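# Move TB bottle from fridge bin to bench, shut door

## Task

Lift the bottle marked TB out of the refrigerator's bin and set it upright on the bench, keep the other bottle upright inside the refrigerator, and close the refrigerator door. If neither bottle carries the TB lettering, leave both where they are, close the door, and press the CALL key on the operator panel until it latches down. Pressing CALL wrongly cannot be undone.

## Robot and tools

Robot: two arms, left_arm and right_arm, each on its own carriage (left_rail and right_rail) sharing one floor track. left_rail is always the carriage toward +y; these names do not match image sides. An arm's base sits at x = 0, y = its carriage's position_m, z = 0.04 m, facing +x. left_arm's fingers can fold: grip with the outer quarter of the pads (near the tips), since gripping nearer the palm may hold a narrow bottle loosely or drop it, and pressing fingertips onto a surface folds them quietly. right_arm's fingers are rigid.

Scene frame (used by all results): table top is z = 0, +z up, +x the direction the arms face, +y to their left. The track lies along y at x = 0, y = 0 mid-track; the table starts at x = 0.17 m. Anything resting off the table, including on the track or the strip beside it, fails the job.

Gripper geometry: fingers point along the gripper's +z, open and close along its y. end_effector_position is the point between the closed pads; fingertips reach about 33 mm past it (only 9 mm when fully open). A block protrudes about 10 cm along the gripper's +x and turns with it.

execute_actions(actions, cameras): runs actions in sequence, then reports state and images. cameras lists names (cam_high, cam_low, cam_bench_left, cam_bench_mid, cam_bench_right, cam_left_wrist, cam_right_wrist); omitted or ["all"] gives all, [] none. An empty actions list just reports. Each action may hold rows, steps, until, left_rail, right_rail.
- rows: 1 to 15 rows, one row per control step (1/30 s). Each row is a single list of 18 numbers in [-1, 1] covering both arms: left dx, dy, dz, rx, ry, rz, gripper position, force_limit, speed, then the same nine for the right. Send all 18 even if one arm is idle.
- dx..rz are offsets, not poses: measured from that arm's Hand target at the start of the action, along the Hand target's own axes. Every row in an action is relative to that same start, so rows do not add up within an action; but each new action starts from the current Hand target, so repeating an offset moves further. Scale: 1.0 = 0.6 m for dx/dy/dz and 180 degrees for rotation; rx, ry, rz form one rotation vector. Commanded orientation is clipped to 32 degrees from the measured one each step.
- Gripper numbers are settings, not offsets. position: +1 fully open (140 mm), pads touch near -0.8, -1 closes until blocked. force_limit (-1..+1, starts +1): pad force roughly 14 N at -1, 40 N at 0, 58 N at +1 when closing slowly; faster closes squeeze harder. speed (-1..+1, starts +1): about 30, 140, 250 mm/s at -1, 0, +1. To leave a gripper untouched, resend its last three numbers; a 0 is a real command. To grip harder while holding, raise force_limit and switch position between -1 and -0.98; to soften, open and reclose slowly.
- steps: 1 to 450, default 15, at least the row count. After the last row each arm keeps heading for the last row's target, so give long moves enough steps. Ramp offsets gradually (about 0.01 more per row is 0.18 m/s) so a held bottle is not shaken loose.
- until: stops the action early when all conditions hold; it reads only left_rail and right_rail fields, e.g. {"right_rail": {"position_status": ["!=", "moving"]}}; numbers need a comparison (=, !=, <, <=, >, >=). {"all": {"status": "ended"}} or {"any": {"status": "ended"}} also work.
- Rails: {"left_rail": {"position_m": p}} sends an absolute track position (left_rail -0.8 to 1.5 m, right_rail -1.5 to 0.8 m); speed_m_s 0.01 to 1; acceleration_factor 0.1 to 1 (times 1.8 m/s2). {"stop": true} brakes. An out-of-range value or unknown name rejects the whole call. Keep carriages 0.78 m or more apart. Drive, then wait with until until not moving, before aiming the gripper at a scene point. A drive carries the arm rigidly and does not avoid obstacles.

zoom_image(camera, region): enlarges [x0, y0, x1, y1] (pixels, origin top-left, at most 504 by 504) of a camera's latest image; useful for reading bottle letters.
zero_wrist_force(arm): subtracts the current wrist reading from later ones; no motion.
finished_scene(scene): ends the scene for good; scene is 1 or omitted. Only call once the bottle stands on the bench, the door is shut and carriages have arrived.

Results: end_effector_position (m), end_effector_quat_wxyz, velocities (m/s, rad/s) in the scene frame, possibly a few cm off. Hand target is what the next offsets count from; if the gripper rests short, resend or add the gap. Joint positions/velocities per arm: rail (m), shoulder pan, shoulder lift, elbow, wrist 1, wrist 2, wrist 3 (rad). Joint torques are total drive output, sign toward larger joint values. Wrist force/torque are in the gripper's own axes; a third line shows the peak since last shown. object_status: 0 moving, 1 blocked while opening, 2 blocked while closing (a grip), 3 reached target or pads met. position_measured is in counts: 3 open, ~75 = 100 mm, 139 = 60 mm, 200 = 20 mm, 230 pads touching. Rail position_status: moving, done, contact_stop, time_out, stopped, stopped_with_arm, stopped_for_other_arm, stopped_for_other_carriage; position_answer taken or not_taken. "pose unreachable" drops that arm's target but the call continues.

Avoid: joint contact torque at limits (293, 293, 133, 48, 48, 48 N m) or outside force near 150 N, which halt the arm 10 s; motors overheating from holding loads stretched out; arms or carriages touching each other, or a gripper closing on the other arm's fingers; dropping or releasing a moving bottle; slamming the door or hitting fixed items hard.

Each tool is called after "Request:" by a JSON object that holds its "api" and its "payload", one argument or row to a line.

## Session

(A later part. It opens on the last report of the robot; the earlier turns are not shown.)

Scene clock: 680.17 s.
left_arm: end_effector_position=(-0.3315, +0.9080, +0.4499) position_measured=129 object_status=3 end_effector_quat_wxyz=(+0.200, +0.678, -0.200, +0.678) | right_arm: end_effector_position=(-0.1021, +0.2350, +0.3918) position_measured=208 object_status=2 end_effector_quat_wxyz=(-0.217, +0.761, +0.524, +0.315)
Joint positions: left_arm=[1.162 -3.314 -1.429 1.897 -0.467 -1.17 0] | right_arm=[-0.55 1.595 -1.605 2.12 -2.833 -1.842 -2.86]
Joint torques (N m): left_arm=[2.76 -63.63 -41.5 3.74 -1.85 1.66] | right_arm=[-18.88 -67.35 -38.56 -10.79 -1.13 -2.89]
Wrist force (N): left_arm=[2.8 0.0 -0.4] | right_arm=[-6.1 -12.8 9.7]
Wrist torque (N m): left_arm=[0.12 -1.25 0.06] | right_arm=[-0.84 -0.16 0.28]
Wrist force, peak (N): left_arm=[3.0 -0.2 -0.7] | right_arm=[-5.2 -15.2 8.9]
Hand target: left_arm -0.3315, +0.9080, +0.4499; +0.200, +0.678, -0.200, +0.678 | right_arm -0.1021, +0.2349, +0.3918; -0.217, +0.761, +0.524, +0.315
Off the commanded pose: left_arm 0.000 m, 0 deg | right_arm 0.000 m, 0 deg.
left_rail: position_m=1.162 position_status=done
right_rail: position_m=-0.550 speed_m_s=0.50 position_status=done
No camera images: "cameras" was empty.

Request:
{"api": "execute_actions", "payload": {
  "actions": [
    {"rows":[[0,0,0,0,0,0,0,-0.5,-0.5,0,-0.0008,0,0,0,0,-1,-0.6,-1]],"steps":6},
    {"rows":[[0,0,0,0,0,0,0,-0.5,-0.5,-0.0086,0.0002,-0.0086,0.0039,0,-0.0039,-1,-0.6,-1],[0,0,0,0,0,0,0,-0.5,-0.5,-0.0172,0.0005,-0.0172,0.0079,0,-0.0079,-1,-0.6,-1],[0,0,0,0,0,0,0,-0.5,-0.5,-0.026,0.0007,-0.026,0.0118,0,-0.0118,-1,-0.6,-1],[0,0,0,0,0,0,0,-0.5,-0.5,-0.0346,0.001,-0.0346,0.0158,0,-0.0158,-1,-0.6,-1],[0,0,0,0,0,0,0,-0.5,-0.5,-0.0432,0.0012,-0.0432,0.0197,0,-0.0197,-1,-0.6,-1]],"steps":20},
    {"rows":[[0,0,0,0,0,0,0,-0.5,-0.5,-0.0086,0.0002,-0.0086,0.0039,0,-0.0039,-1,-0.6,-1],[0,0,0,0,0,0,0,-0.5,-0.5,-0.0172,0.0005,-0.0172,0.0079,0,-0.0079,-1,-0.6,-1],[0,0,0,0,0,0,0,-0.5,-0.5,-0.026,0.0007,-0.026,0.0118,0,-0.0118,-1,-0.6,-1],[0,0,0,0,0,0,0,-0.5,-0.5,-0.0346,0.001,-0.0346,0.0158,0,-0.0158,-1,-0.6,-1],[0,0,0,0,0,0,0,-0.5,-0.5,-0.0432,0.0012,-0.0432,0.0197,0,-0.0197,-1,-0.6,-1]],"steps":20},
    {"rows":[[0,0,0,0,0,0,0,-0.5,-0.5,-0.0086,0.0002,-0.0086,0.0039,0,-0.0039,-1,-0.6,-1],[0,0,0,0,0,0,0,-0.5,-0.5,-0.0172,0.0005,-0.0172,0.0079,0,-0.0079,-1,-0.6,-1],[0,0,0,0,0,0,0,-0.5,-0.5,-0.026,0.0007,-0.026,0.0118,0,-0.0118,-1,-0.6,-1],[0,0,0,0,0,0,0,-0.5,-0.5,-0.0346,0.001,-0.0346,0.0158,0,-0.0158,-1,-0.6,-1],[0,0,0,0,0,0,0,-0.5,-0.5,-0.0432,0.0012,-0.0432,0.0197,0,-0.0197,-1,-0.6,-1]],"steps":20}
  ],
  "cameras": ["cam_left_wrist","cam_bench_mid","cam_right_wrist"]
}}

Scene clock: 700.10 s.
left_arm: end_effector_position=(-0.3315, +0.9080, +0.4499) position_measured=129 object_status=3 end_effector_quat_wxyz=(+0.200, +0.678, -0.200, +0.678) | right_arm: end_effector_position=(-0.1304, +0.1290, +0.3918) position_measured=208 object_status=2 end_effector_quat_wxyz=(-0.257, +0.686, +0.619, +0.284)
Joint positions: left_arm=[1.162 -3.314 -1.429 1.897 -0.467 -1.17 0] | right_arm=[-0.55 1.526 -1.834 2.315 -2.837 -1.611 -3.101]
Joint torques (N m): left_arm=[5.81 -64.08 -40.59 3.58 -1.69 1.52] | right_arm=[-40.3 -39.97 -38.29 -3.62 -12.64 -2.78]
Wrist force (N): left_arm=[2.8 0.0 -0.5] | right_arm=[-3.2 -45.5 10.1]
Wrist torque (N m): left_arm=[0.13 -1.25 0.05] | right_arm=[-0.99 -0.20 -0.01]
Wrist force, peak (N): left_arm=[3.1 0.0 -0.4] | right_arm=[-3.2 -45.5 10.1]
Hand target: left_arm -0.3315, +0.9080, +0.4499; +0.200, +0.678, -0.200, +0.678 | right_arm -0.1304, +0.1289, +0.3918; -0.257, +0.685, +0.619, +0.284
Off the commanded pose: left_arm 0.000 m, 0 deg | right_arm 0.000 m, 0 deg.
left_rail: position_m=1.162 position_status=done
right_rail: position_m=-0.550 speed_m_s=0.50 position_status=done
camera_calibration:
cam_left_wrist: T_world_to_cam=[[-0.530125, -0.847329, -0.0316355, 0.623986], [-0.276548, 0.208049, -0.938209, 0.140796], [0.801554, -0.488619, -0.34462, 1.04613], [0, 0, 0, 1]] pos_world=[-0.468801, 1.01059, 0.512353]
cam_right_wrist: T_world_to_cam=[[0.996763, -0.0715989, 0.0365752, 0.128315], [-0.0522184, -0.922422, -0.382637, 0.252981], [0.0611342, 0.379489, -0.923174, 0.504147], [0, 0, 0, 1]] pos_world=[-0.14551, 0.0512245, 0.557523]
Images, in order (width x height): cam_bench_mid 896x504, cam_left_wrist 896x504, cam_right_wrist 896x504.

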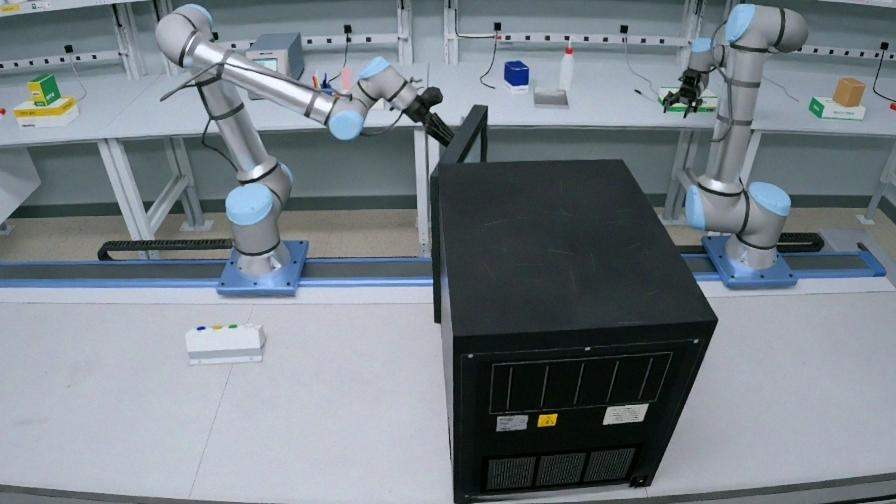

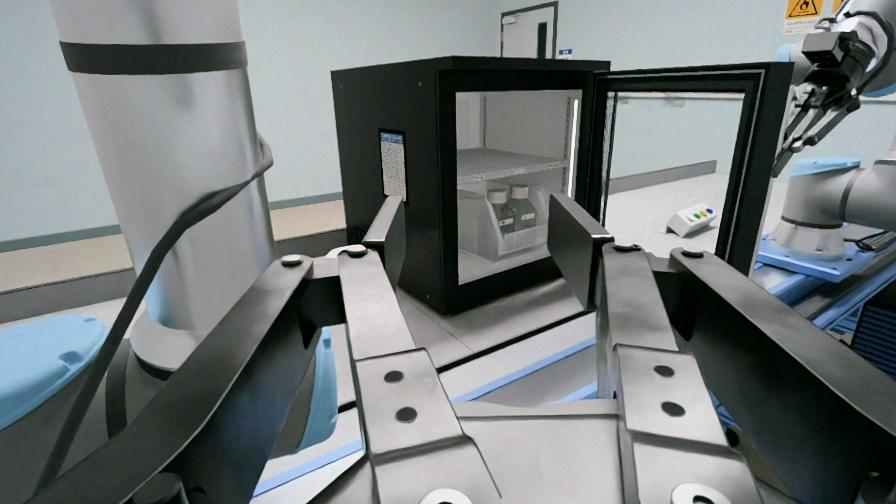

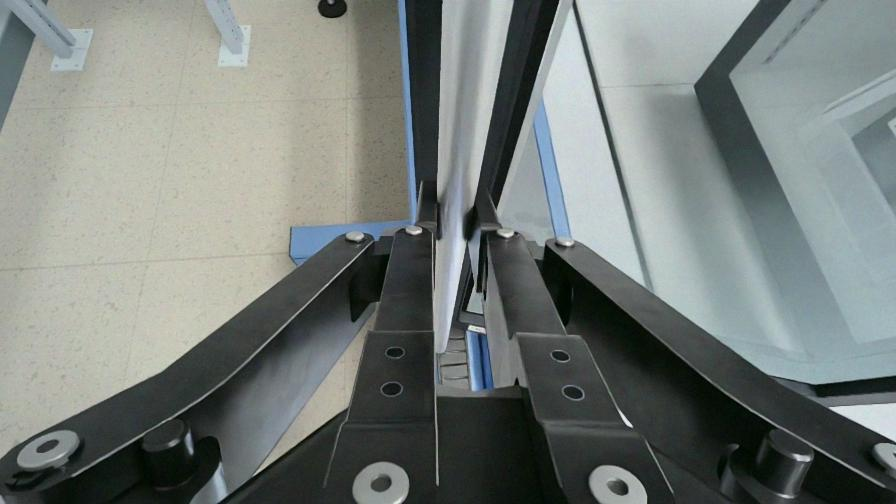

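Request:
{"api": "execute_actions", "payload": {
  "actions": [
    {"rows":[[0,0,0,0,0,0,0,-0.5,-0.5,0,-0.0026,0,0,0,0,-1,-0.6,-1]],"steps":6},
    {"rows":[[0,0,0,0,0,0,0,-0.5,-0.5,-0.0086,0.0001,-0.0086,0.0039,0,-0.0039,-1,-0.6,-1],[0,0,0,0,0,0,0,-0.5,-0.5,-0.0172,0.0002,-0.0172,0.0079,0,-0.0079,-1,-0.6,-1],[0,0,0,0,0,0,0,-0.5,-0.5,-0.026,0.0003,-0.026,0.0118,0,-0.0118,-1,-0.6,-1],[0,0,0,0,0,0,0,-0.5,-0.5,-0.0346,0.0004,-0.0346,0.0158,0,-0.0158,-1,-0.6,-1],[0,0,0,0,0,0,0,-0.5,-0.5,-0.0432,0.0005,-0.0432,0.0197,0,-0.0197,-1,-0.6,-1]],"steps":20},
    {"rows":[[0,0,0,0,0,0,0,-0.5,-0.5,-0.0086,0.0001,-0.0086,0.0039,0,-0.0039,-1,-0.6,-1],[0,0,0,0,0,0,0,-0.5,-0.5,-0.0172,0.0002,-0.0172,0.0079,0,-0.0079,-1,-0.6,-1],[0,0,0,0,0,0,0,-0.5,-0.5,-0.026,0.0003,-0.026,0.0118,0,-0.0118,-1,-0.6,-1],[0,0,0,0,0,0,0,-0.5,-0.5,-0.0346,0.0004,-0.0346,0.0158,0,-0.0158,-1,-0.6,-1],[0,0,0,0,0,0,0,-0.5,-0.5,-0.0432,0.0005,-0.0432,0.0197,0,-0.0197,-1,-0.6,-1]],"steps":20}
  ],
  "cameras": ["cam_left_wrist"]
}}

Scene clock: 717.77 s.
left_arm: end_effector_position=(-0.3315, +0.9080, +0.4499) position_measured=129 object_status=3 end_effector_quat_wxyz=(+0.200, +0.678, -0.200, +0.678) | right_arm: end_effector_position=(-0.1356, +0.0560, +0.3917) position_measured=208 object_status=2 end_effector_quat_wxyz=(-0.280, +0.629, +0.677, +0.261) end_effector_velocity=(+0.000, +0.000, +0.001) end_effector_angular_velocity=(+0.001, +0.000, +0.002)
Joint positions: left_arm=[1.162 -3.314 -1.429 1.897 -0.467 -1.17 0] | right_arm=[-0.55 1.412 -2.027 2.426 -2.741 -1.407 -3.307]
Joint velocities: left_arm=[within noise] | right_arm=[0.001 -0.003 -0.004 0.001 0.003 0.003 -0.003]
Joint torques (N m): left_arm=[3.09 -62.79 -40.93 3.35 -1.38 1.67] | right_arm=[-32.12 -25.24 -44.05 -7.25 -6.72 -2.79]
Wrist force (N): left_arm=[2.7 0.0 -0.3] | right_arm=[-5.5 -33.4 11.4]
Wrist torque (N m): left_arm=[0.12 -1.24 0.06] | right_arm=[-1.04 -0.23 -0.03]
Wrist force, peak (N): left_arm=[3.1 -0.4 -0.4] | right_arm=[-3.6 -46.3 10.6]
Hand target: left_arm -0.3315, +0.9080, +0.4499; +0.200, +0.678, -0.200, +0.678 | right_arm -0.1356, +0.0559, +0.3918; -0.280, +0.629, +0.677, +0.260
Off the commanded pose: left_arm 0.000 m, 0 deg | right_arm 0.000 m, 0 deg.
left_rail: position_m=1.162 position_status=done
right_rail: position_m=-0.550 speed_m_s=0.50 position_status=done
camera_calibration:
cam_left_wrist: T_world_to_cam=[[-0.530125, -0.847329, -0.0316355, 0.623986], [-0.276548, 0.208049, -0.938209, 0.140796], [0.801554, -0.488619, -0.34462, 1.04613], [0, 0, 0, 1]] pos_world=[-0.468801, 1.01059, 0.512353]
Images, in order (width x height): cam_left_wrist 896x504.

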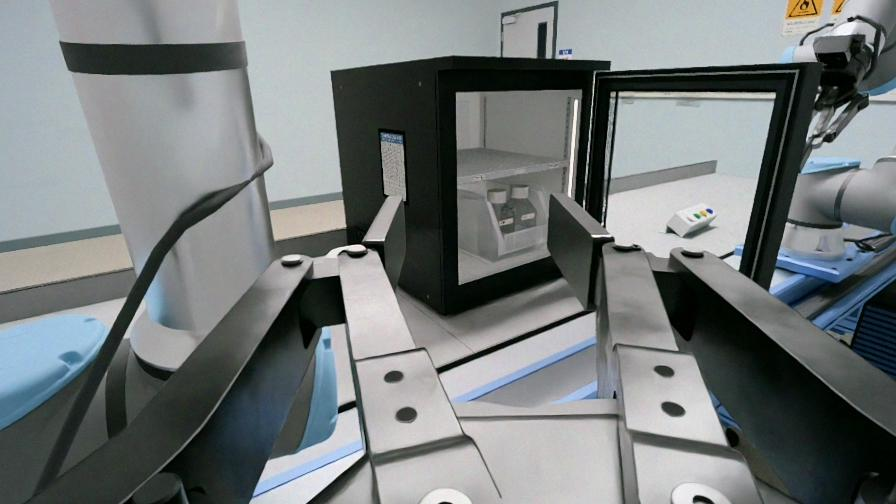

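Request:
{"api": "execute_actions", "payload": {
  "actions": [
    {"rows":[[0,0,0,0,0,0,0,-0.5,-0.5,0,-0.002,0,0,0,0,-1,-0.6,-1]],"steps":6},
    {"rows":[[0,0,0,0,0,0,0,-0.5,-0.5,-0.0086,-0.0001,-0.0086,0.0039,0,-0.0039,-1,-0.6,-1],[0,0,0,0,0,0,0,-0.5,-0.5,-0.0172,-0.0002,-0.0172,0.0079,0,-0.0079,-1,-0.6,-1],[0,0,0,0,0,0,0,-0.5,-0.5,-0.026,-0.0003,-0.026,0.0118,0,-0.0118,-1,-0.6,-1],[0,0,0,0,0,0,0,-0.5,-0.5,-0.0346,-0.0004,-0.0346,0.0158,0,-0.0158,-1,-0.6,-1],[0,0,0,0,0,0,0,-0.5,-0.5,-0.0432,-0.0005,-0.0432,0.0197,0,-0.0197,-1,-0.6,-1]],"steps":20},
    {"rows":[[0,0,0,0,0,0,0,-0.5,-0.5,-0.0086,-0.0001,-0.0086,0.0039,0,-0.0039,-1,-0.6,-1],[0,0,0,0,0,0,0,-0.5,-0.5,-0.0172,-0.0002,-0.0172,0.0079,0,-0.0079,-1,-0.6,-1],[0,0,0,0,0,0,0,-0.5,-0.5,-0.026,-0.0003,-0.026,0.0118,0,-0.0118,-1,-0.6,-1],[0,0,0,0,0,0,0,-0.5,-0.5,-0.0346,-0.0004,-0.0346,0.0158,0,-0.0158,-1,-0.6,-1],[0,0,0,0,0,0,0,-0.5,-0.5,-0.0432,-0.0005,-0.0432,0.0197,0,-0.0197,-1,-0.6,-1]],"steps":20}
  ],
  "cameras": ["cam_left_wrist","cam_bench_left"]
}}

Scene clock: 731.83 s.
left_arm: end_effector_position=(-0.3315, +0.9080, +0.4499) position_measured=129 object_status=3 end_effector_quat_wxyz=(+0.200, +0.678, -0.200, +0.678) | right_arm: end_effector_position=(-0.1288, -0.0169, +0.3918) position_measured=208 object_status=2 end_effector_quat_wxyz=(-0.302, +0.567, +0.729, +0.235)
Joint positions: left_arm=[1.162 -3.314 -1.429 1.897 -0.467 -1.17 0] | right_arm=[-0.55 1.197 -2.273 2.505 -2.486 -1.146 -3.611]
Joint torques (N m): left_arm=[6.24 -61.24 -40.47 3.22 -1.13 0.97] | right_arm=[-19.06 -9.7 -48.97 -7.14 2.84 -3.1]
Wrist force (N): left_arm=[2.5 -0.3 -0.2] | right_arm=[-9.8 -13.3 13.2]
Wrist torque (N m): left_arm=[0.06 -1.18 0.06] | right_arm=[-0.92 -0.24 -0.02]
Wrist force, peak (N): left_arm=[3.0 -0.3 -0.4] | right_arm=[-6.4 -34.6 12.4]
Hand target: left_arm -0.3315, +0.9080, +0.4499; +0.200, +0.678, -0.200, +0.678 | right_arm -0.1288, -0.0169, +0.3918; -0.302, +0.567, +0.729, +0.235
Off the commanded pose: left_arm 0.000 m, 0 deg | right_arm 0.000 m, 0 deg.
left_rail: position_m=1.162 position_status=done
right_rail: position_m=-0.550 speed_m_s=0.50 position_status=done
camera_calibration:
cam_left_wrist: T_world_to_cam=[[-0.530125, -0.847329, -0.0316355, 0.623986], [-0.276548, 0.208049, -0.938209, 0.140796], [0.801554, -0.488619, -0.34462, 1.04613], [0, 0, 0, 1]] pos_world=[-0.468801, 1.01059, 0.512353]
Images, in order (width x height): cam_bench_left 896x504, cam_left_wrist 896x504.

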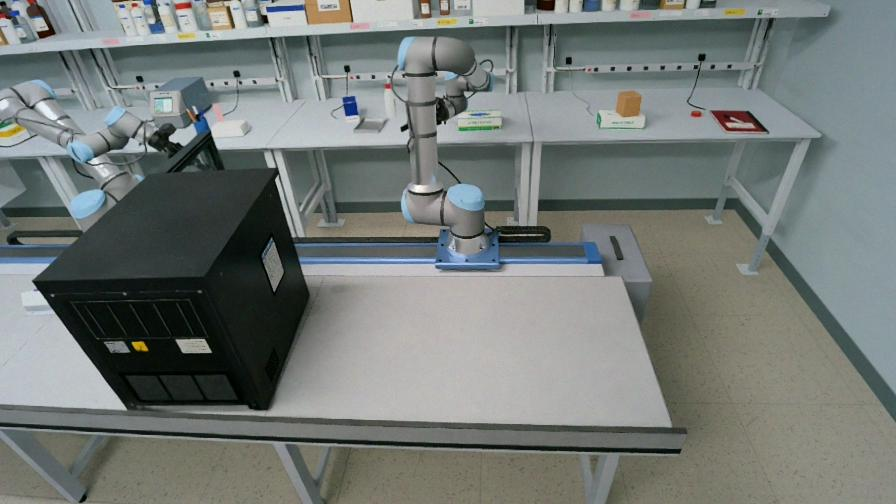

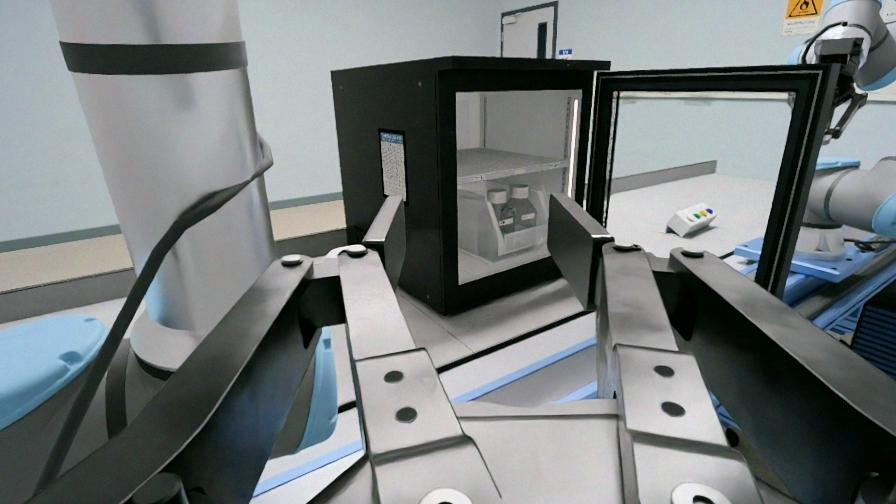

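Request:
{"api": "execute_actions", "payload": {
  "actions": [
    {"rows":[[-0.0667,0.144,0.08,0.036,0,0,0,-0.5,-0.5,0,0,0,0,0,0,-1,-0.6,-1]],"steps":18},
    {"rows":[[-0.0667,0.144,0.08,0.036,0,0,0,-0.5,-0.5,0,0,0,0,0,0,-1,-0.6,-1]],"steps":18},
    {"rows":[[-0.0667,0.144,0.08,0.036,0,0,0,-0.5,-0.5,0,0,0,0,0,0,-1,-0.6,-1]],"steps":18},
    {"rows":[[-0.0667,0.144,0.08,0.036,0,0,0,-0.5,-0.5,0,0,0,0,0,0,-1,-0.6,-1]],"steps":18},
    {"rows":[[-0.0667,0.144,0.08,0.036,0,0,0,-0.5,-0.5,0,0,0,0,0,0,-1,-0.6,-1]],"steps":45}
  ],
  "cameras": ["cam_left_wrist","cam_bench_left"]
}}

Scene clock: 759.80 s.
left_arm: end_effector_position=(-0.2538, +0.4263, +0.2499) position_measured=129 object_status=3 end_effector_quat_wxyz=(+0.003, +0.707, -0.003, +0.707) | right_arm: end_effector_position=(-0.1288, -0.0169, +0.3918) position_measured=208 object_status=2 end_effector_quat_wxyz=(-0.302, +0.567, +0.729, +0.235)
Joint positions: left_arm=[1.162 -2.438 -0.788 1.31 -0.522 -0.859 0] | right_arm=[-0.55 1.197 -2.273 2.505 -2.485 -1.145 -3.612]
Joint torques (N m): left_arm=[11.78 -88.78 -44.04 5.68 2.81 -1.77] | right_arm=[-15.91 -11.46 -63.35 -7.25 2.26 -2.61]
Wrist force (N): left_arm=[2.7 -0.1 -0.3] | right_arm=[-9.8 -15.1 13.6]
Wrist torque (N m): left_arm=[0.11 -1.23 0.26] | right_arm=[-0.99 -0.23 -0.04]
Wrist force, peak (N): left_arm=[9.9 -11.8 -10.5] | right_arm=[-10.7 -15.3 13.8]
Hand target: left_arm -0.2538, +0.4263, +0.2499; +0.003, +0.707, -0.003, +0.707 | right_arm -0.1288, -0.0169, +0.3918; -0.302, +0.567, +0.729, +0.235
Off the commanded pose: left_arm 0.000 m, 0 deg | right_arm 0.000 m, 0 deg.
left_rail: position_m=1.162 position_status=done
right_rail: position_m=-0.550 speed_m_s=0.50 position_status=done
camera_calibration:
cam_left_wrist: T_world_to_cam=[[0.00638622, -0.999481, -0.0315746, 0.451705], [-0.34498, 0.0274347, -0.938209, 0.134485], [0.938588, 0.0168842, -0.344625, 0.498846], [0, 0, 0, 1]] pos_world=[-0.424702, 0.439358, 0.312353]
Images, in order (width x height): cam_bench_left 896x504, cam_left_wrist 896x504.

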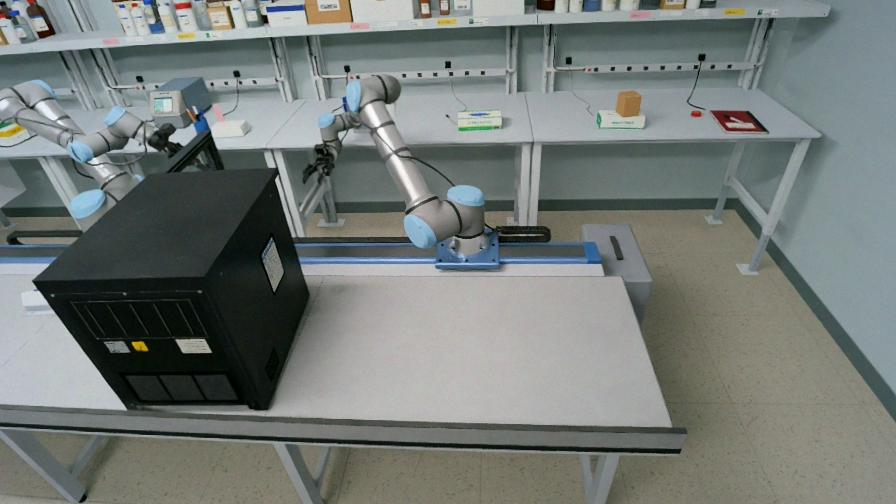

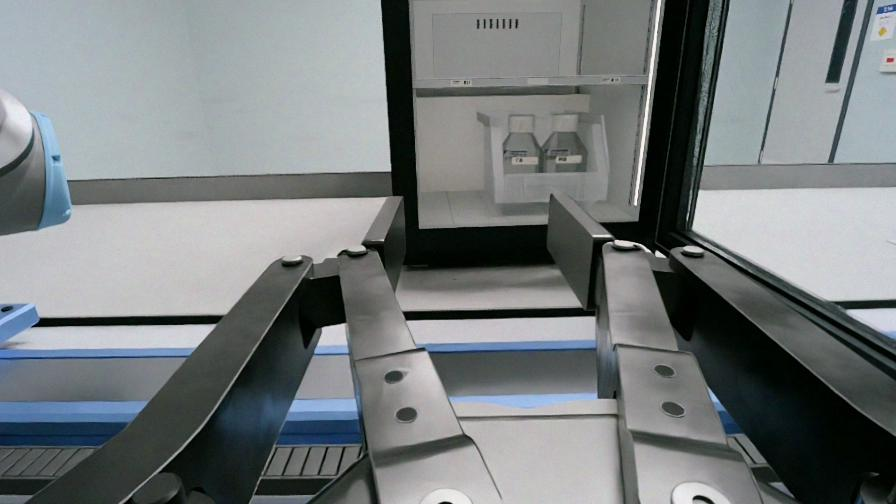

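Request:
{"api": "zoom_image", "payload": {
  "camera": "cam_left_wrist",
  "region": [410, 60, 660, 270]
}}

Request:
{"api": "zoom_image", "payload": {
  "camera": "cam_left_wrist",
  "region": [470, 100, 620, 220]
}}

Scaled by 2.016 from the camera's 896x504 image, which has a finer 1280x720 frame.

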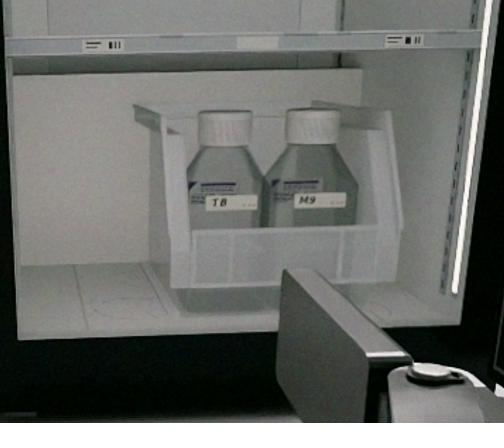

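Scaled by 3.360 from the camera's 896x504 image, which has a finer 1280x720 frame.

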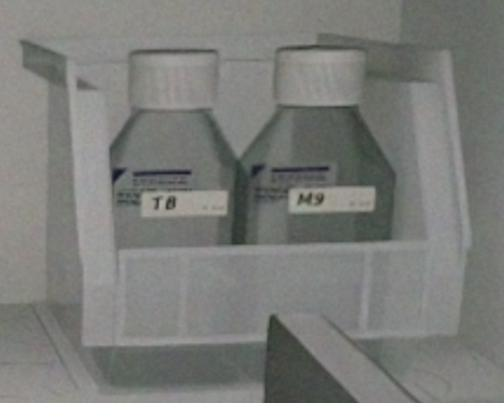

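Request:
{"api": "execute_actions", "payload": {
  "actions": [
    {"rows":[[0,0.07,0.12,0,0,0,0,-0.5,-0.5,0,0,0,0,0,0,-1,-0.6,-1]],"steps":20},
    {"rows":[[0,0.07,0.12,0,0,0,0,-0.5,-0.5,0,0,0,0,0,0,-1,-0.6,-1]],"steps":20},
    {"rows":[[0.02,0,0.08,0,0,0,0,-0.5,-0.5,0,0,0,0,0,0,-1,-0.6,-1]],"steps":40}
  ],
  "cameras": ["cam_left_wrist","cam_right_wrist"]
}}

Request:
{"api": "zoom_image", "payload": {
  "camera": "cam_left_wrist",
  "region": [340, 20, 600, 280]
}}

Scene clock: 784.80 s.
left_arm: end_effector_position=(-0.0625, +0.3408, +0.2619) position_measured=129 object_status=3 end_effector_quat_wxyz=(+0.003, +0.707, -0.003, +0.707) | right_arm: end_effector_position=(-0.1288, -0.0169, +0.3918) position_measured=208 object_status=2 end_effector_quat_wxyz=(-0.302, +0.567, +0.729, +0.235)
Joint positions: left_arm=[1.162 -2.22 -0.844 1.39 -0.546 -0.642 0] | right_arm=[-0.55 1.197 -2.273 2.505 -2.485 -1.145 -3.612]
Joint torques (N m): left_arm=[11.01 -111.93 -31.72 -1.25 1.9 1.87] | right_arm=[-17.73 -11.79 -65.53 -7.5 1.96 -2.53]
Wrist force (N): left_arm=[2.5 0.0 -0.4] | right_arm=[-9.9 -14.9 13.7]
Wrist torque (N m): left_arm=[0.14 -1.19 0.10] | right_arm=[-0.97 -0.20 -0.04]
Wrist force, peak (N): left_arm=[2.4 -8.6 -15.7] | right_arm=[-10.2 -15.4 14.1]
Hand target: left_arm -0.0625, +0.3408, +0.2619; +0.003, +0.707, -0.003, +0.707 | right_arm -0.1288, -0.0169, +0.3918; -0.302, +0.567, +0.729, +0.235
Off the commanded pose: left_arm 0.000 m, 0 deg | right_arm 0.000 m, 0 deg.
left_rail: position_m=1.162 position_status=done
right_rail: position_m=-0.550 speed_m_s=0.50 position_status=done
camera_calibration:
cam_left_wrist: T_world_to_cam=[[0.00638622, -0.999481, -0.0315746, 0.365407], [-0.34498, 0.0274347, -0.938209, 0.214084], [0.938588, 0.0168842, -0.344625, 0.324874], [0, 0, 0, 1]] pos_world=[-0.233402, 0.353858, 0.324353]
cam_right_wrist: T_world_to_cam=[[0.960772, 0.274912, 0.036601, 0.117365], [0.267606, -0.884295, -0.382635, 0.160233], [-0.0728247, 0.377419, -0.923174, 0.542159], [0, 0, 0, 1]] pos_world=[-0.116158, -0.0951928, 0.557523]
Images, in order (width x height): cam_left_wrist 896x504, cam_right_wrist 896x504.

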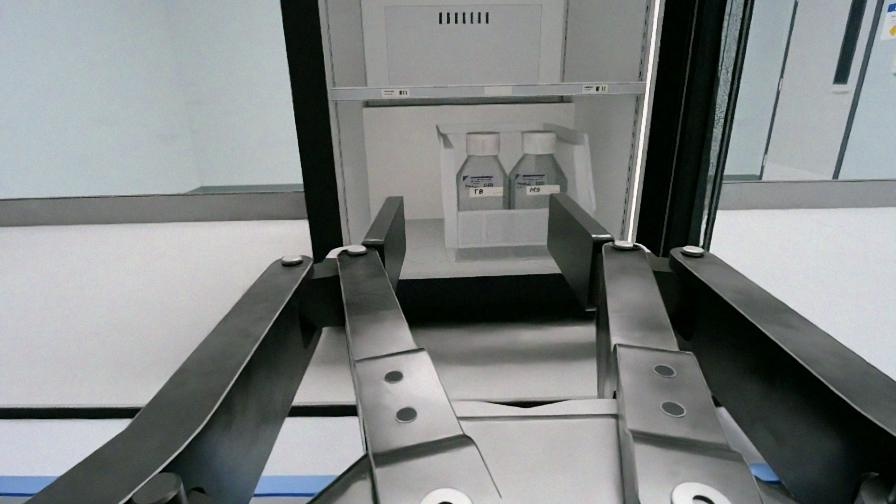

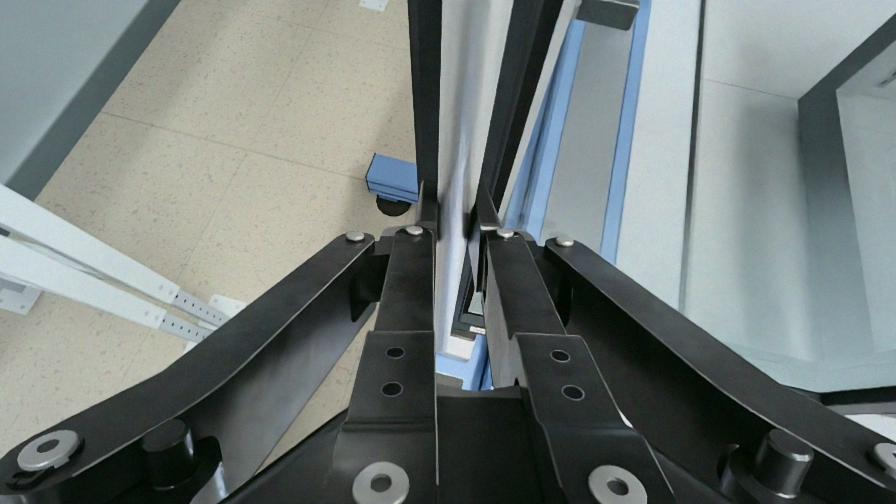

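Scaled by 1.938 from the camera's 896x504 image, which has a finer 1280x720 frame.

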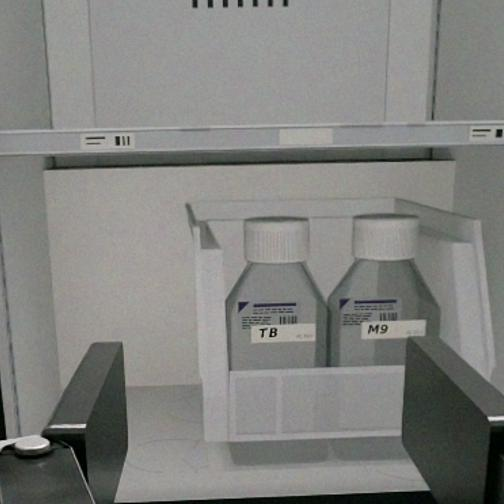

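Request:
{"api": "execute_actions", "payload": {
  "actions": [
    {"rows":[[0.02,0.05,0.1,0,0,0,0,-0.5,-0.5,0,0,0,0,0,0,-1,-0.6,-1]],"steps":20},
    {"rows":[[0.03,0.0,0.1,0,0,0,0,-0.5,-0.5,0,0,0,0,0,0,-1,-0.6,-1]],"steps":20},
    {"rows":[[0.03,0,0.08,0,0,0,0,-0.5,-0.5,0,0,0,0,0,0,-1,-0.6,-1]],"steps":40}
  ],
  "cameras": ["cam_left_wrist"]
}}

Request:
{"api": "zoom_image", "payload": {
  "camera": "cam_left_wrist",
  "region": [340, 50, 640, 350]
}}

Scene clock: 863.53 s.
left_arm: end_effector_position=(+0.1053, +0.3095, +0.3099) position_measured=129 object_status=3 end_effector_quat_wxyz=(+0.003, +0.707, -0.003, +0.707) | right_arm: end_effector_position=(-0.1288, -0.0169, +0.3918) position_measured=208 object_status=2 end_effector_quat_wxyz=(-0.302, +0.567, +0.729, +0.235)
Joint positions: left_arm=[1.162 -2.04 -0.928 1.443 -0.515 -0.461 0] | right_arm=[-0.55 1.197 -2.273 2.505 -2.485 -1.145 -3.612]
Joint torques (N m): left_arm=[10.81 -106.91 -31.75 4.72 2.54 1.88] | right_arm=[-14.23 -10.61 -64.65 -7.28 1.58 -2.75]
Wrist force (N): left_arm=[2.7 0.3 -0.3] | right_arm=[-10.3 -15.0 13.5]
Wrist torque (N m): left_arm=[0.21 -1.24 0.07] | right_arm=[-0.99 -0.12 -0.04]
Wrist force, peak (N): left_arm=[-2.0 0.6 -16.1] | right_arm=[-10.1 -15.6 13.9]
Hand target: left_arm +0.1053, +0.3095, +0.3099; +0.003, +0.707, -0.003, +0.707 | right_arm -0.1288, -0.0169, +0.3918; -0.302, +0.567, +0.729, +0.235
Off the commanded pose: left_arm 0.000 m, 0 deg | right_arm 0.000 m, 0 deg.
left_rail: position_m=1.162 position_status=done
right_rail: position_m=-0.550 speed_m_s=0.50 position_status=done
camera_calibration:
cam_left_wrist: T_world_to_cam=[[0.00638622, -0.999481, -0.0315746, 0.334567], [-0.34498, 0.0274347, -0.938209, 0.317864], [0.938588, 0.0168842, -0.344625, 0.184449], [0, 0, 0, 1]] pos_world=[-0.0656016, 0.322558, 0.372353]
Images, in order (width x height): cam_left_wrist 896x504.

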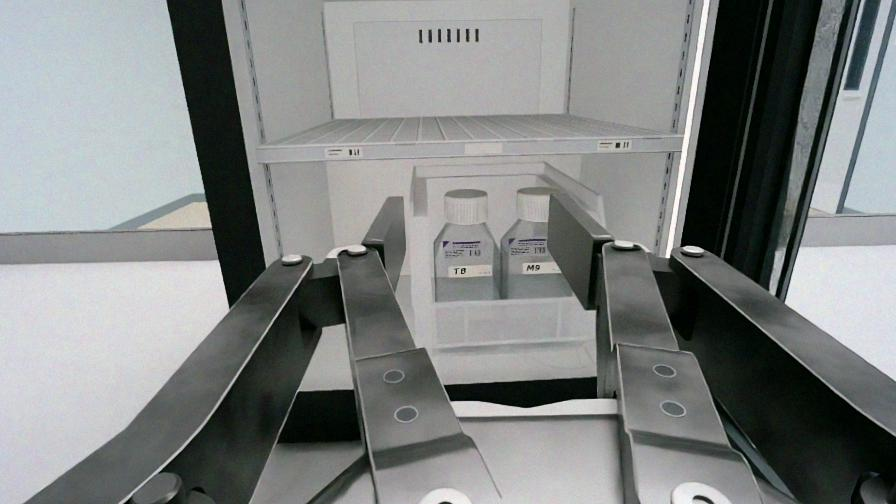

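Scaled by 1.680 from the camera's 896x504 image, which has a finer 1280x720 frame.

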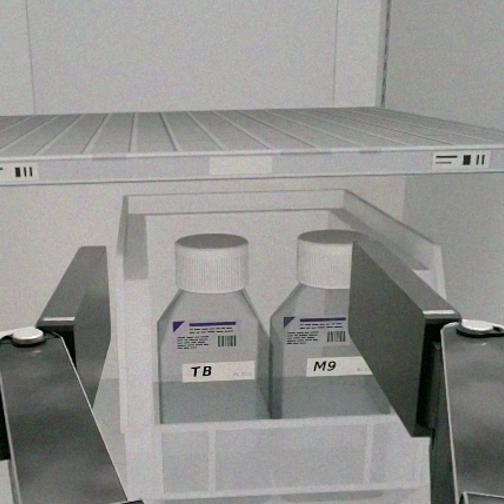

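Request:
{"api": "execute_actions", "payload": {
  "actions": [
    {"rows":[[-0.015,0.003,0.1,0,-0.04,0,-0.05,-0.5,-0.5,0,0,0,0,0,0,-1,-0.6,-1]],"steps":20},
    {"rows":[[0.0,0.003,0.1,0,-0.0433,0,-0.05,-0.5,-0.5,0,0,0,0,0,0,-1,-0.6,-1]],"steps":20},
    {"rows":[[0.022,0,0.08,0,0,0,-0.05,-0.5,-0.5,0,0,0,0,0,0,-1,-0.6,-1]],"steps":40}
  ],
  "cameras": ["cam_left_wrist"]
}}

Request:
{"api": "zoom_image", "payload": {
  "camera": "cam_left_wrist",
  "region": [340, 20, 640, 320]
}}

Scene clock: 904.80 s.
left_arm: end_effector_position=(+0.2746, +0.3046, +0.2937) position_measured=135 object_status=3 end_effector_quat_wxyz=(+0.002, +0.793, -0.003, +0.609) | right_arm: end_effector_position=(-0.1288, -0.0169, +0.3918) position_measured=208 object_status=2 end_effector_quat_wxyz=(-0.302, +0.567, +0.729, +0.235)
Joint positions: left_arm=[1.162 -1.839 -1.115 1.68 -1.37 -0.367 0.77] | right_arm=[-0.55 1.197 -2.273 2.505 -2.485 -1.145 -3.612]
Joint torques (N m): left_arm=[13.66 -95.63 -34.43 -5.98 4.5 1.75] | right_arm=[-14.21 -11.75 -64.53 -7.51 1.81 -2.63]
Wrist force (N): left_arm=[2.4 0.2 -0.7] | right_arm=[-10.0 -14.9 13.6]
Wrist torque (N m): left_arm=[0.16 -1.09 0.07] | right_arm=[-0.96 -0.18 -0.04]
Wrist force, peak (N): left_arm=[-2.6 3.5 -16.6] | right_arm=[-10.1 -15.4 13.8]
Hand target: left_arm +0.2746, +0.3046, +0.2937; +0.002, +0.793, -0.003, +0.609 | right_arm -0.1288, -0.0169, +0.3918; -0.302, +0.567, +0.729, +0.235
Off the commanded pose: left_arm 0.000 m, 0 deg | right_arm 0.000 m, 0 deg.
left_rail: position_m=1.162 position_status=done
right_rail: position_m=-0.550 speed_m_s=0.50 position_status=done
camera_calibration:
cam_left_wrist: T_world_to_cam=[[-0.00230187, -0.999414, -0.0341407, 0.331154], [-0.575973, 0.029234, -0.816946, 0.388478], [0.817466, 0.0177836, -0.575703, 0.121035], [0, 0, 0, 1]] pos_world=[0.125573, 0.317451, 0.398352]
Images, in order (width x height): cam_left_wrist 896x504.

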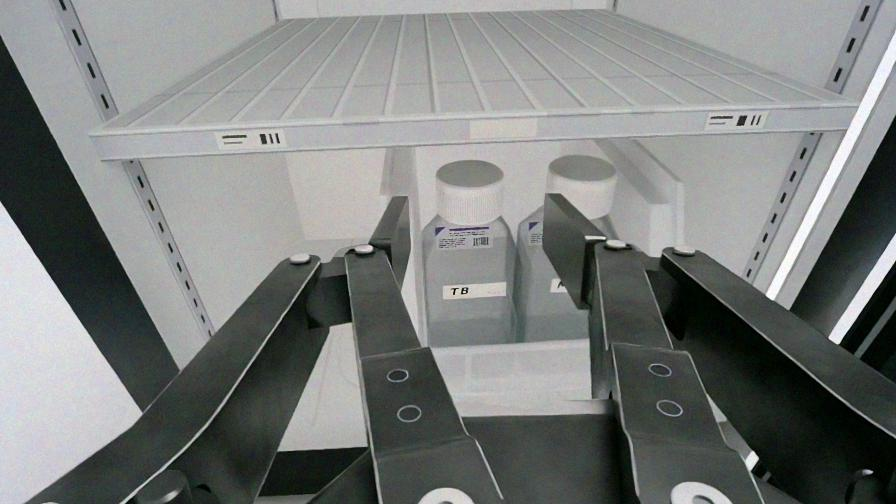

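Scaled by 1.680 from the camera's 896x504 image, which has a finer 1280x720 frame.

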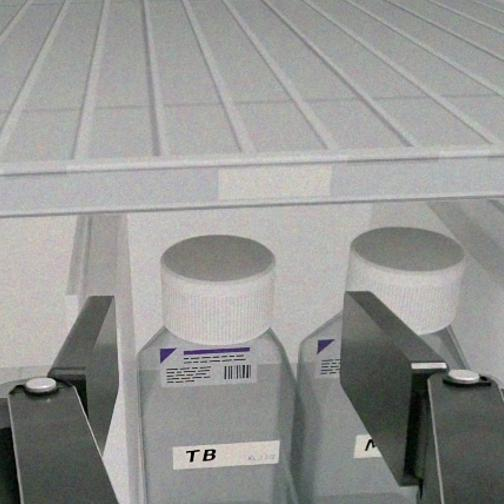

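Request:
{"api": "execute_actions", "payload": {
  "actions": [
    {"rows":[[-0.0138,0.0,0.06,0,0,0,-0.05,-0.5,-0.5,0,0,0,0,0,0,-1,-0.6,-1]],"steps":20},
    {"rows":[[0.0,0.0,0.06,0,0,0,-0.05,-0.5,-0.5,0,0,0,0,0,0,-1,-0.6,-1]],"steps":35}
  ],
  "cameras": ["cam_left_wrist"]
}}

Request:
{"api": "zoom_image", "payload": {
  "camera": "cam_left_wrist",
  "region": [340, 20, 640, 320]
}}

Scene clock: 954.83 s.
left_arm: end_effector_position=(+0.3420, +0.3041, +0.2671) position_measured=135 object_status=3 end_effector_quat_wxyz=(+0.002, +0.793, -0.003, +0.609) | right_arm: end_effector_position=(-0.1288, -0.0169, +0.3918) position_measured=208 object_status=2 end_effector_quat_wxyz=(-0.302, +0.567, +0.729, +0.235)
Joint positions: left_arm=[1.162 -1.761 -1.094 1.738 -1.62 -0.317 0.952] | right_arm=[-0.55 1.197 -2.273 2.505 -2.485 -1.145 -3.612]
Joint torques (N m): left_arm=[11.05 -96.73 -33.44 -6.8 5.01 1.97] | right_arm=[-16.05 -10.67 -64.64 -7.84 1.67 -2.54]
Wrist force (N): left_arm=[2.7 0.4 -0.7] | right_arm=[-10.3 -15.2 13.6]
Wrist torque (N m): left_arm=[0.21 -1.15 0.07] | right_arm=[-1.02 -0.12 -0.04]
Wrist force, peak (N): left_arm=[6.7 2.5 -11.4] | right_arm=[-10.3 -15.1 14.2]
Hand target: left_arm +0.3420, +0.3041, +0.2671; +0.002, +0.793, -0.003, +0.609 | right_arm -0.1288, -0.0169, +0.3918; -0.302, +0.567, +0.729, +0.235
Off the commanded pose: left_arm 0.000 m, 0 deg | right_arm 0.000 m, 0 deg.
left_rail: position_m=1.162 position_status=done
right_rail: position_m=-0.550 speed_m_s=0.50 position_status=done
camera_calibration:
cam_left_wrist: T_world_to_cam=[[-0.00222017, -0.999413, -0.0341983, 0.329903], [-0.575975, 0.029234, -0.816944, 0.405501], [0.817464, 0.0178836, -0.575702, 0.0505439], [0, 0, 0, 1]] pos_world=[0.192973, 0.316951, 0.371652]
Images, in order (width x height): cam_left_wrist 896x504.

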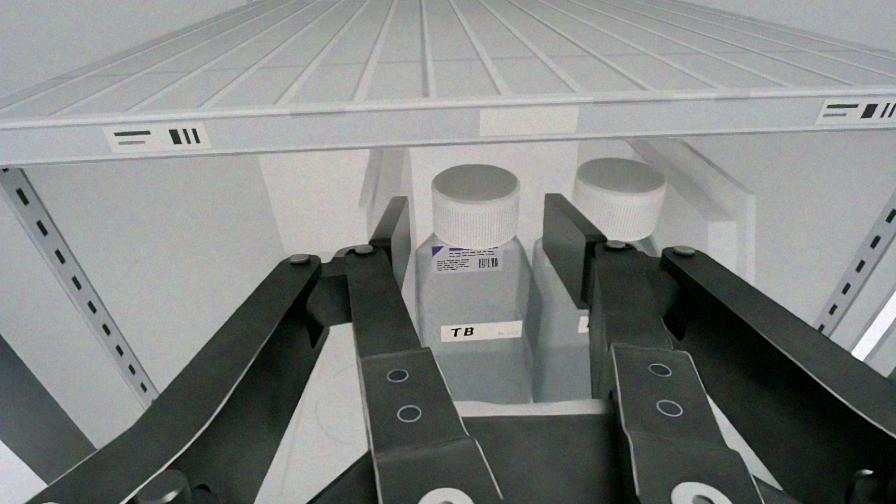

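Scaled by 1.680 from the camera's 896x504 image, which has a finer 1280x720 frame.

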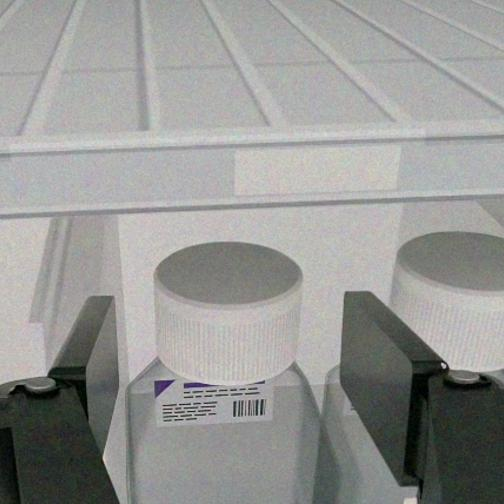

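Request:
{"api": "execute_actions", "payload": {
  "actions": [
    {"rows":[[0,0.0,0.04,0,0,0,-0.05,-0.5,-0.5,0,0,0,0,0,0,-1,-0.6,-1]],"steps":20},
    {"rows":[[0.0,0.0,0.034,0,0,0,-0.05,-0.5,-0.5,0,0,0,0,0,0,-1,-0.6,-1]],"steps":35}
  ],
  "cameras": ["cam_left_wrist"]
}}

Request:
{"api": "zoom_image", "payload": {
  "camera": "cam_left_wrist",
  "region": [340, 20, 640, 320]
}}

Scene clock: 970.47 s.
left_arm: end_effector_position=(+0.3849, +0.3037, +0.2556) position_measured=135 object_status=3 end_effector_quat_wxyz=(+0.002, +0.793, -0.003, +0.609) | right_arm: end_effector_position=(-0.1288, -0.0169, +0.3918) position_measured=208 object_status=2 end_effector_quat_wxyz=(-0.302, +0.567, +0.729, +0.235)
Joint positions: left_arm=[1.162 -1.71 -1.076 1.765 -1.805 -0.292 1.098] | right_arm=[-0.55 1.197 -2.273 2.505 -2.485 -1.145 -3.612]
Joint torques (N m): left_arm=[14.26 -72.03 -33.13 -7.35 5.14 2.26] | right_arm=[-14.83 -11.25 -63.68 -7.52 1.26 -2.5]
Wrist force (N): left_arm=[2.4 0.3 -0.6] | right_arm=[-9.7 -14.3 12.8]
Wrist torque (N m): left_arm=[0.19 -1.10 0.07] | right_arm=[-0.94 -0.14 -0.04]
Wrist force, peak (N): left_arm=[3.9 1.4 -8.1] | right_arm=[-10.0 -15.4 13.9]
Hand target: left_arm +0.3849, +0.3037, +0.2556; +0.002, +0.793, -0.003, +0.609 | right_arm -0.1288, -0.0169, +0.3918; -0.302, +0.567, +0.729, +0.235
Off the commanded pose: left_arm 0.000 m, 0 deg | right_arm 0.000 m, 0 deg.
left_rail: position_m=1.162 position_status=done
right_rail: position_m=-0.550 speed_m_s=0.50 position_status=done
camera_calibration:
cam_left_wrist: T_world_to_cam=[[-0.00230187, -0.999414, -0.0341407, 0.329208], [-0.575973, 0.029234, -0.816946, 0.420908], [0.817466, 0.0177836, -0.575703, 0.00895049], [0, 0, 0, 1]] pos_world=[0.235873, 0.316551, 0.360252]
Images, in order (width x height): cam_left_wrist 896x504.

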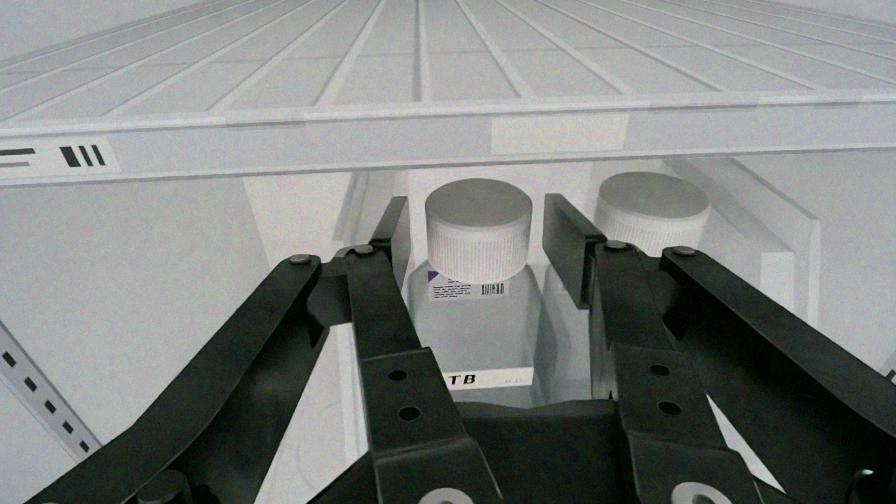

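Scaled by 1.680 from the camera's 896x504 image, which has a finer 1280x720 frame.

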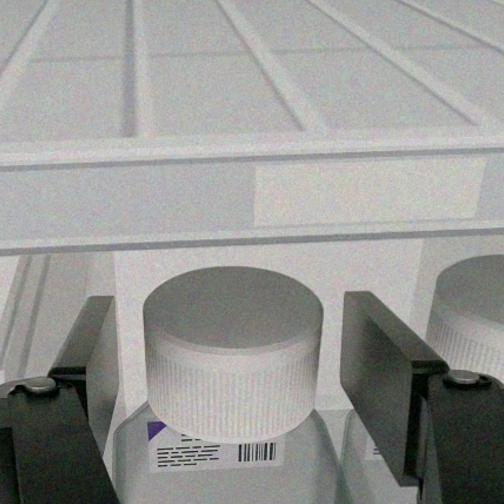

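Request:
{"api": "execute_actions", "payload": {
  "actions": [
    {"rows":[[0,0,0,0,0,0,-1,0,-1,0,0,0,0,0,0,-1,-0.6,-1]],"steps":90}
  ],
  "cameras": ["cam_left_wrist"]
}}

Request:
{"api": "zoom_image", "payload": {
  "camera": "cam_left_wrist",
  "region": [340, 20, 640, 320]
}}

Scene clock: 982.77 s.
left_arm: end_effector_position=(+0.3849, +0.3037, +0.2556) position_measured=161 object_status=2 end_effector_quat_wxyz=(+0.002, +0.793, -0.003, +0.609) | right_arm: end_effector_position=(-0.1288, -0.0169, +0.3918) position_measured=208 object_status=2 end_effector_quat_wxyz=(-0.302, +0.567, +0.729, +0.235)
Joint positions: left_arm=[1.162 -1.71 -1.076 1.765 -1.805 -0.292 1.098] | right_arm=[-0.55 1.197 -2.273 2.505 -2.485 -1.145 -3.612]
Joint torques (N m): left_arm=[11.2 -86.05 -31 -2.84 0.9 1.47] | right_arm=[-15.65 -7.07 -64.95 -7.56 0.99 -2.4]
Wrist force (N): left_arm=[4.1 1.9 -1.7] | right_arm=[-9.8 -14.0 13.2]
Wrist torque (N m): left_arm=[0.10 -1.17 0.00] | right_arm=[-0.92 -0.16 -0.04]
Wrist force, peak (N): left_arm=[4.3 1.9 -2.2] | right_arm=[-9.8 -14.6 13.4]
Hand target: left_arm +0.3849, +0.3037, +0.2556; +0.002, +0.793, -0.003, +0.609 | right_arm -0.1288, -0.0169, +0.3918; -0.302, +0.567, +0.729, +0.235
Off the commanded pose: left_arm 0.000 m, 0 deg | right_arm 0.000 m, 0 deg.
left_rail: position_m=1.162 position_status=done
right_rail: position_m=-0.550 speed_m_s=0.50 position_status=done
camera_calibration:
cam_left_wrist: T_world_to_cam=[[-0.00230187, -0.999414, -0.0341407, 0.329308], [-0.575973, 0.029234, -0.816946, 0.420906], [0.817466, 0.0177836, -0.575703, 0.00894872], [0, 0, 0, 1]] pos_world=[0.235873, 0.316651, 0.360252]
Images, in order (width x height): cam_left_wrist 896x504.

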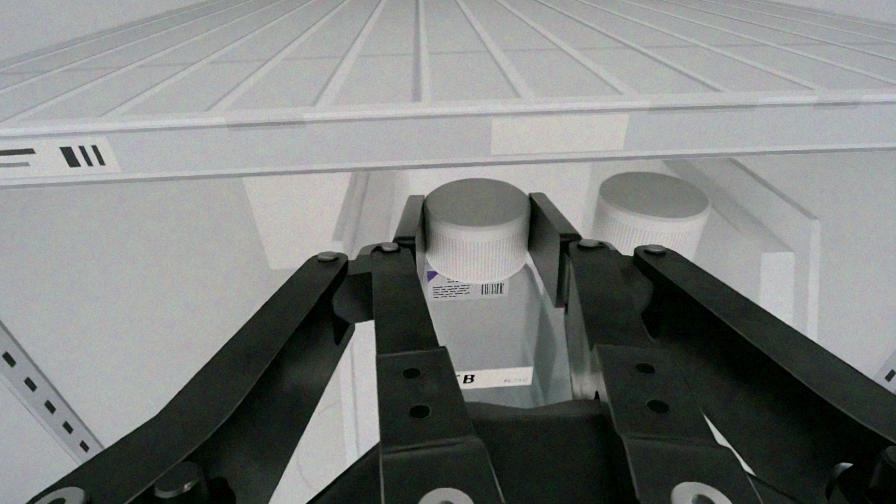

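Scaled by 1.680 from the camera's 896x504 image, which has a finer 1280x720 frame.

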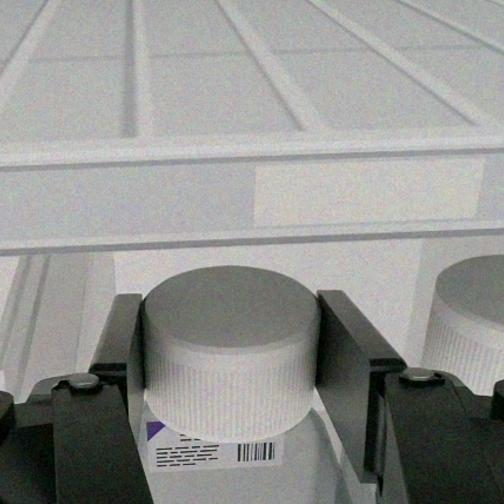

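Request:
{"api": "execute_actions", "payload": {
  "actions": [
    {"rows":[[0.005,0,-0.0014,0,0,0,-1,0,-1,0,0,0,0,0,0,-1,-0.6,-1],[0.01,0,-0.0028,0,0,0,-1,0,-1,0,0,0,0,0,0,-1,-0.6,-1],[0.0161,0,-0.0043,0,0,0,-1,0,-1,0,0,0,0,0,0,-1,-0.6,-1]],"steps":45}
  ],
  "cameras": ["cam_left_wrist"]
}}

Scene clock: 991.97 s.
left_arm: end_effector_position=(+0.3849, +0.3037, +0.2656) position_measured=161 object_status=2 end_effector_quat_wxyz=(+0.002, +0.793, -0.003, +0.609) | right_arm: end_effector_position=(-0.1288, -0.0169, +0.3918) position_measured=208 object_status=2 end_effector_quat_wxyz=(-0.302, +0.567, +0.729, +0.235)
Joint positions: left_arm=[1.162 -1.71 -1.086 1.76 -1.789 -0.292 1.098] | right_arm=[-0.55 1.197 -2.273 2.505 -2.485 -1.145 -3.612]
Joint torques (N m): left_arm=[4.43 -101.37 -49.34 -1.36 6.28 -1.95] | right_arm=[-15.74 -8.32 -64.32 -7.53 0.24 -2.53]
Wrist force (N): left_arm=[-0.9 0.2 0.3] | right_arm=[-9.3 -14.7 12.1]
Wrist torque (N m): left_arm=[0.15 -1.30 0.23] | right_arm=[-1.02 -0.13 -0.04]
Wrist force, peak (N): left_arm=[4.4 1.8 -2.0] | right_arm=[-9.9 -14.6 13.6]
Hand target: left_arm +0.3849, +0.3037, +0.2656; +0.002, +0.793, -0.003, +0.609 | right_arm -0.1288, -0.0169, +0.3918; -0.302, +0.567, +0.729, +0.235
Off the commanded pose: left_arm 0.000 m, 0 deg | right_arm 0.000 m, 0 deg.
left_rail: position_m=1.162 position_status=done
right_rail: position_m=-0.550 speed_m_s=0.50 position_status=done
camera_calibration:
cam_left_wrist: T_world_to_cam=[[-0.00222017, -0.999413, -0.0341983, 0.32965], [-0.575975, 0.029234, -0.816944, 0.429075], [0.817464, 0.0178836, -0.575702, 0.0146741], [0, 0, 0, 1]] pos_world=[0.235873, 0.316651, 0.370252]
Images, in order (width x height): cam_left_wrist 896x504.

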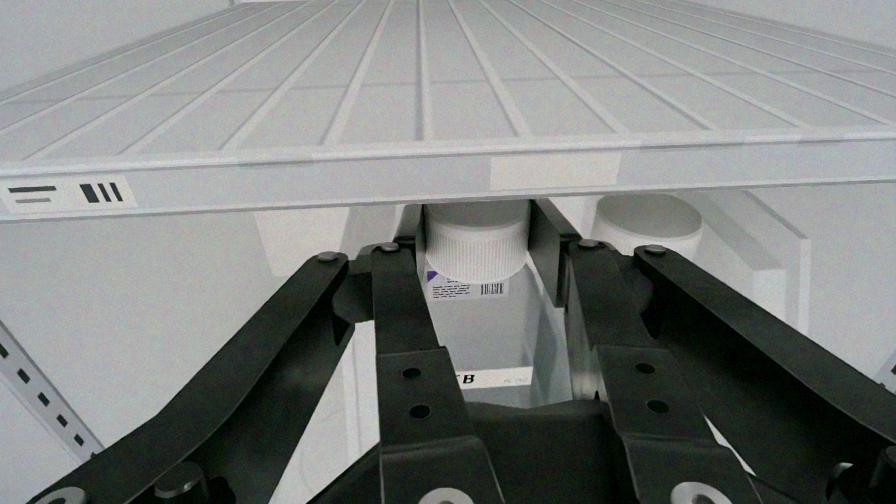

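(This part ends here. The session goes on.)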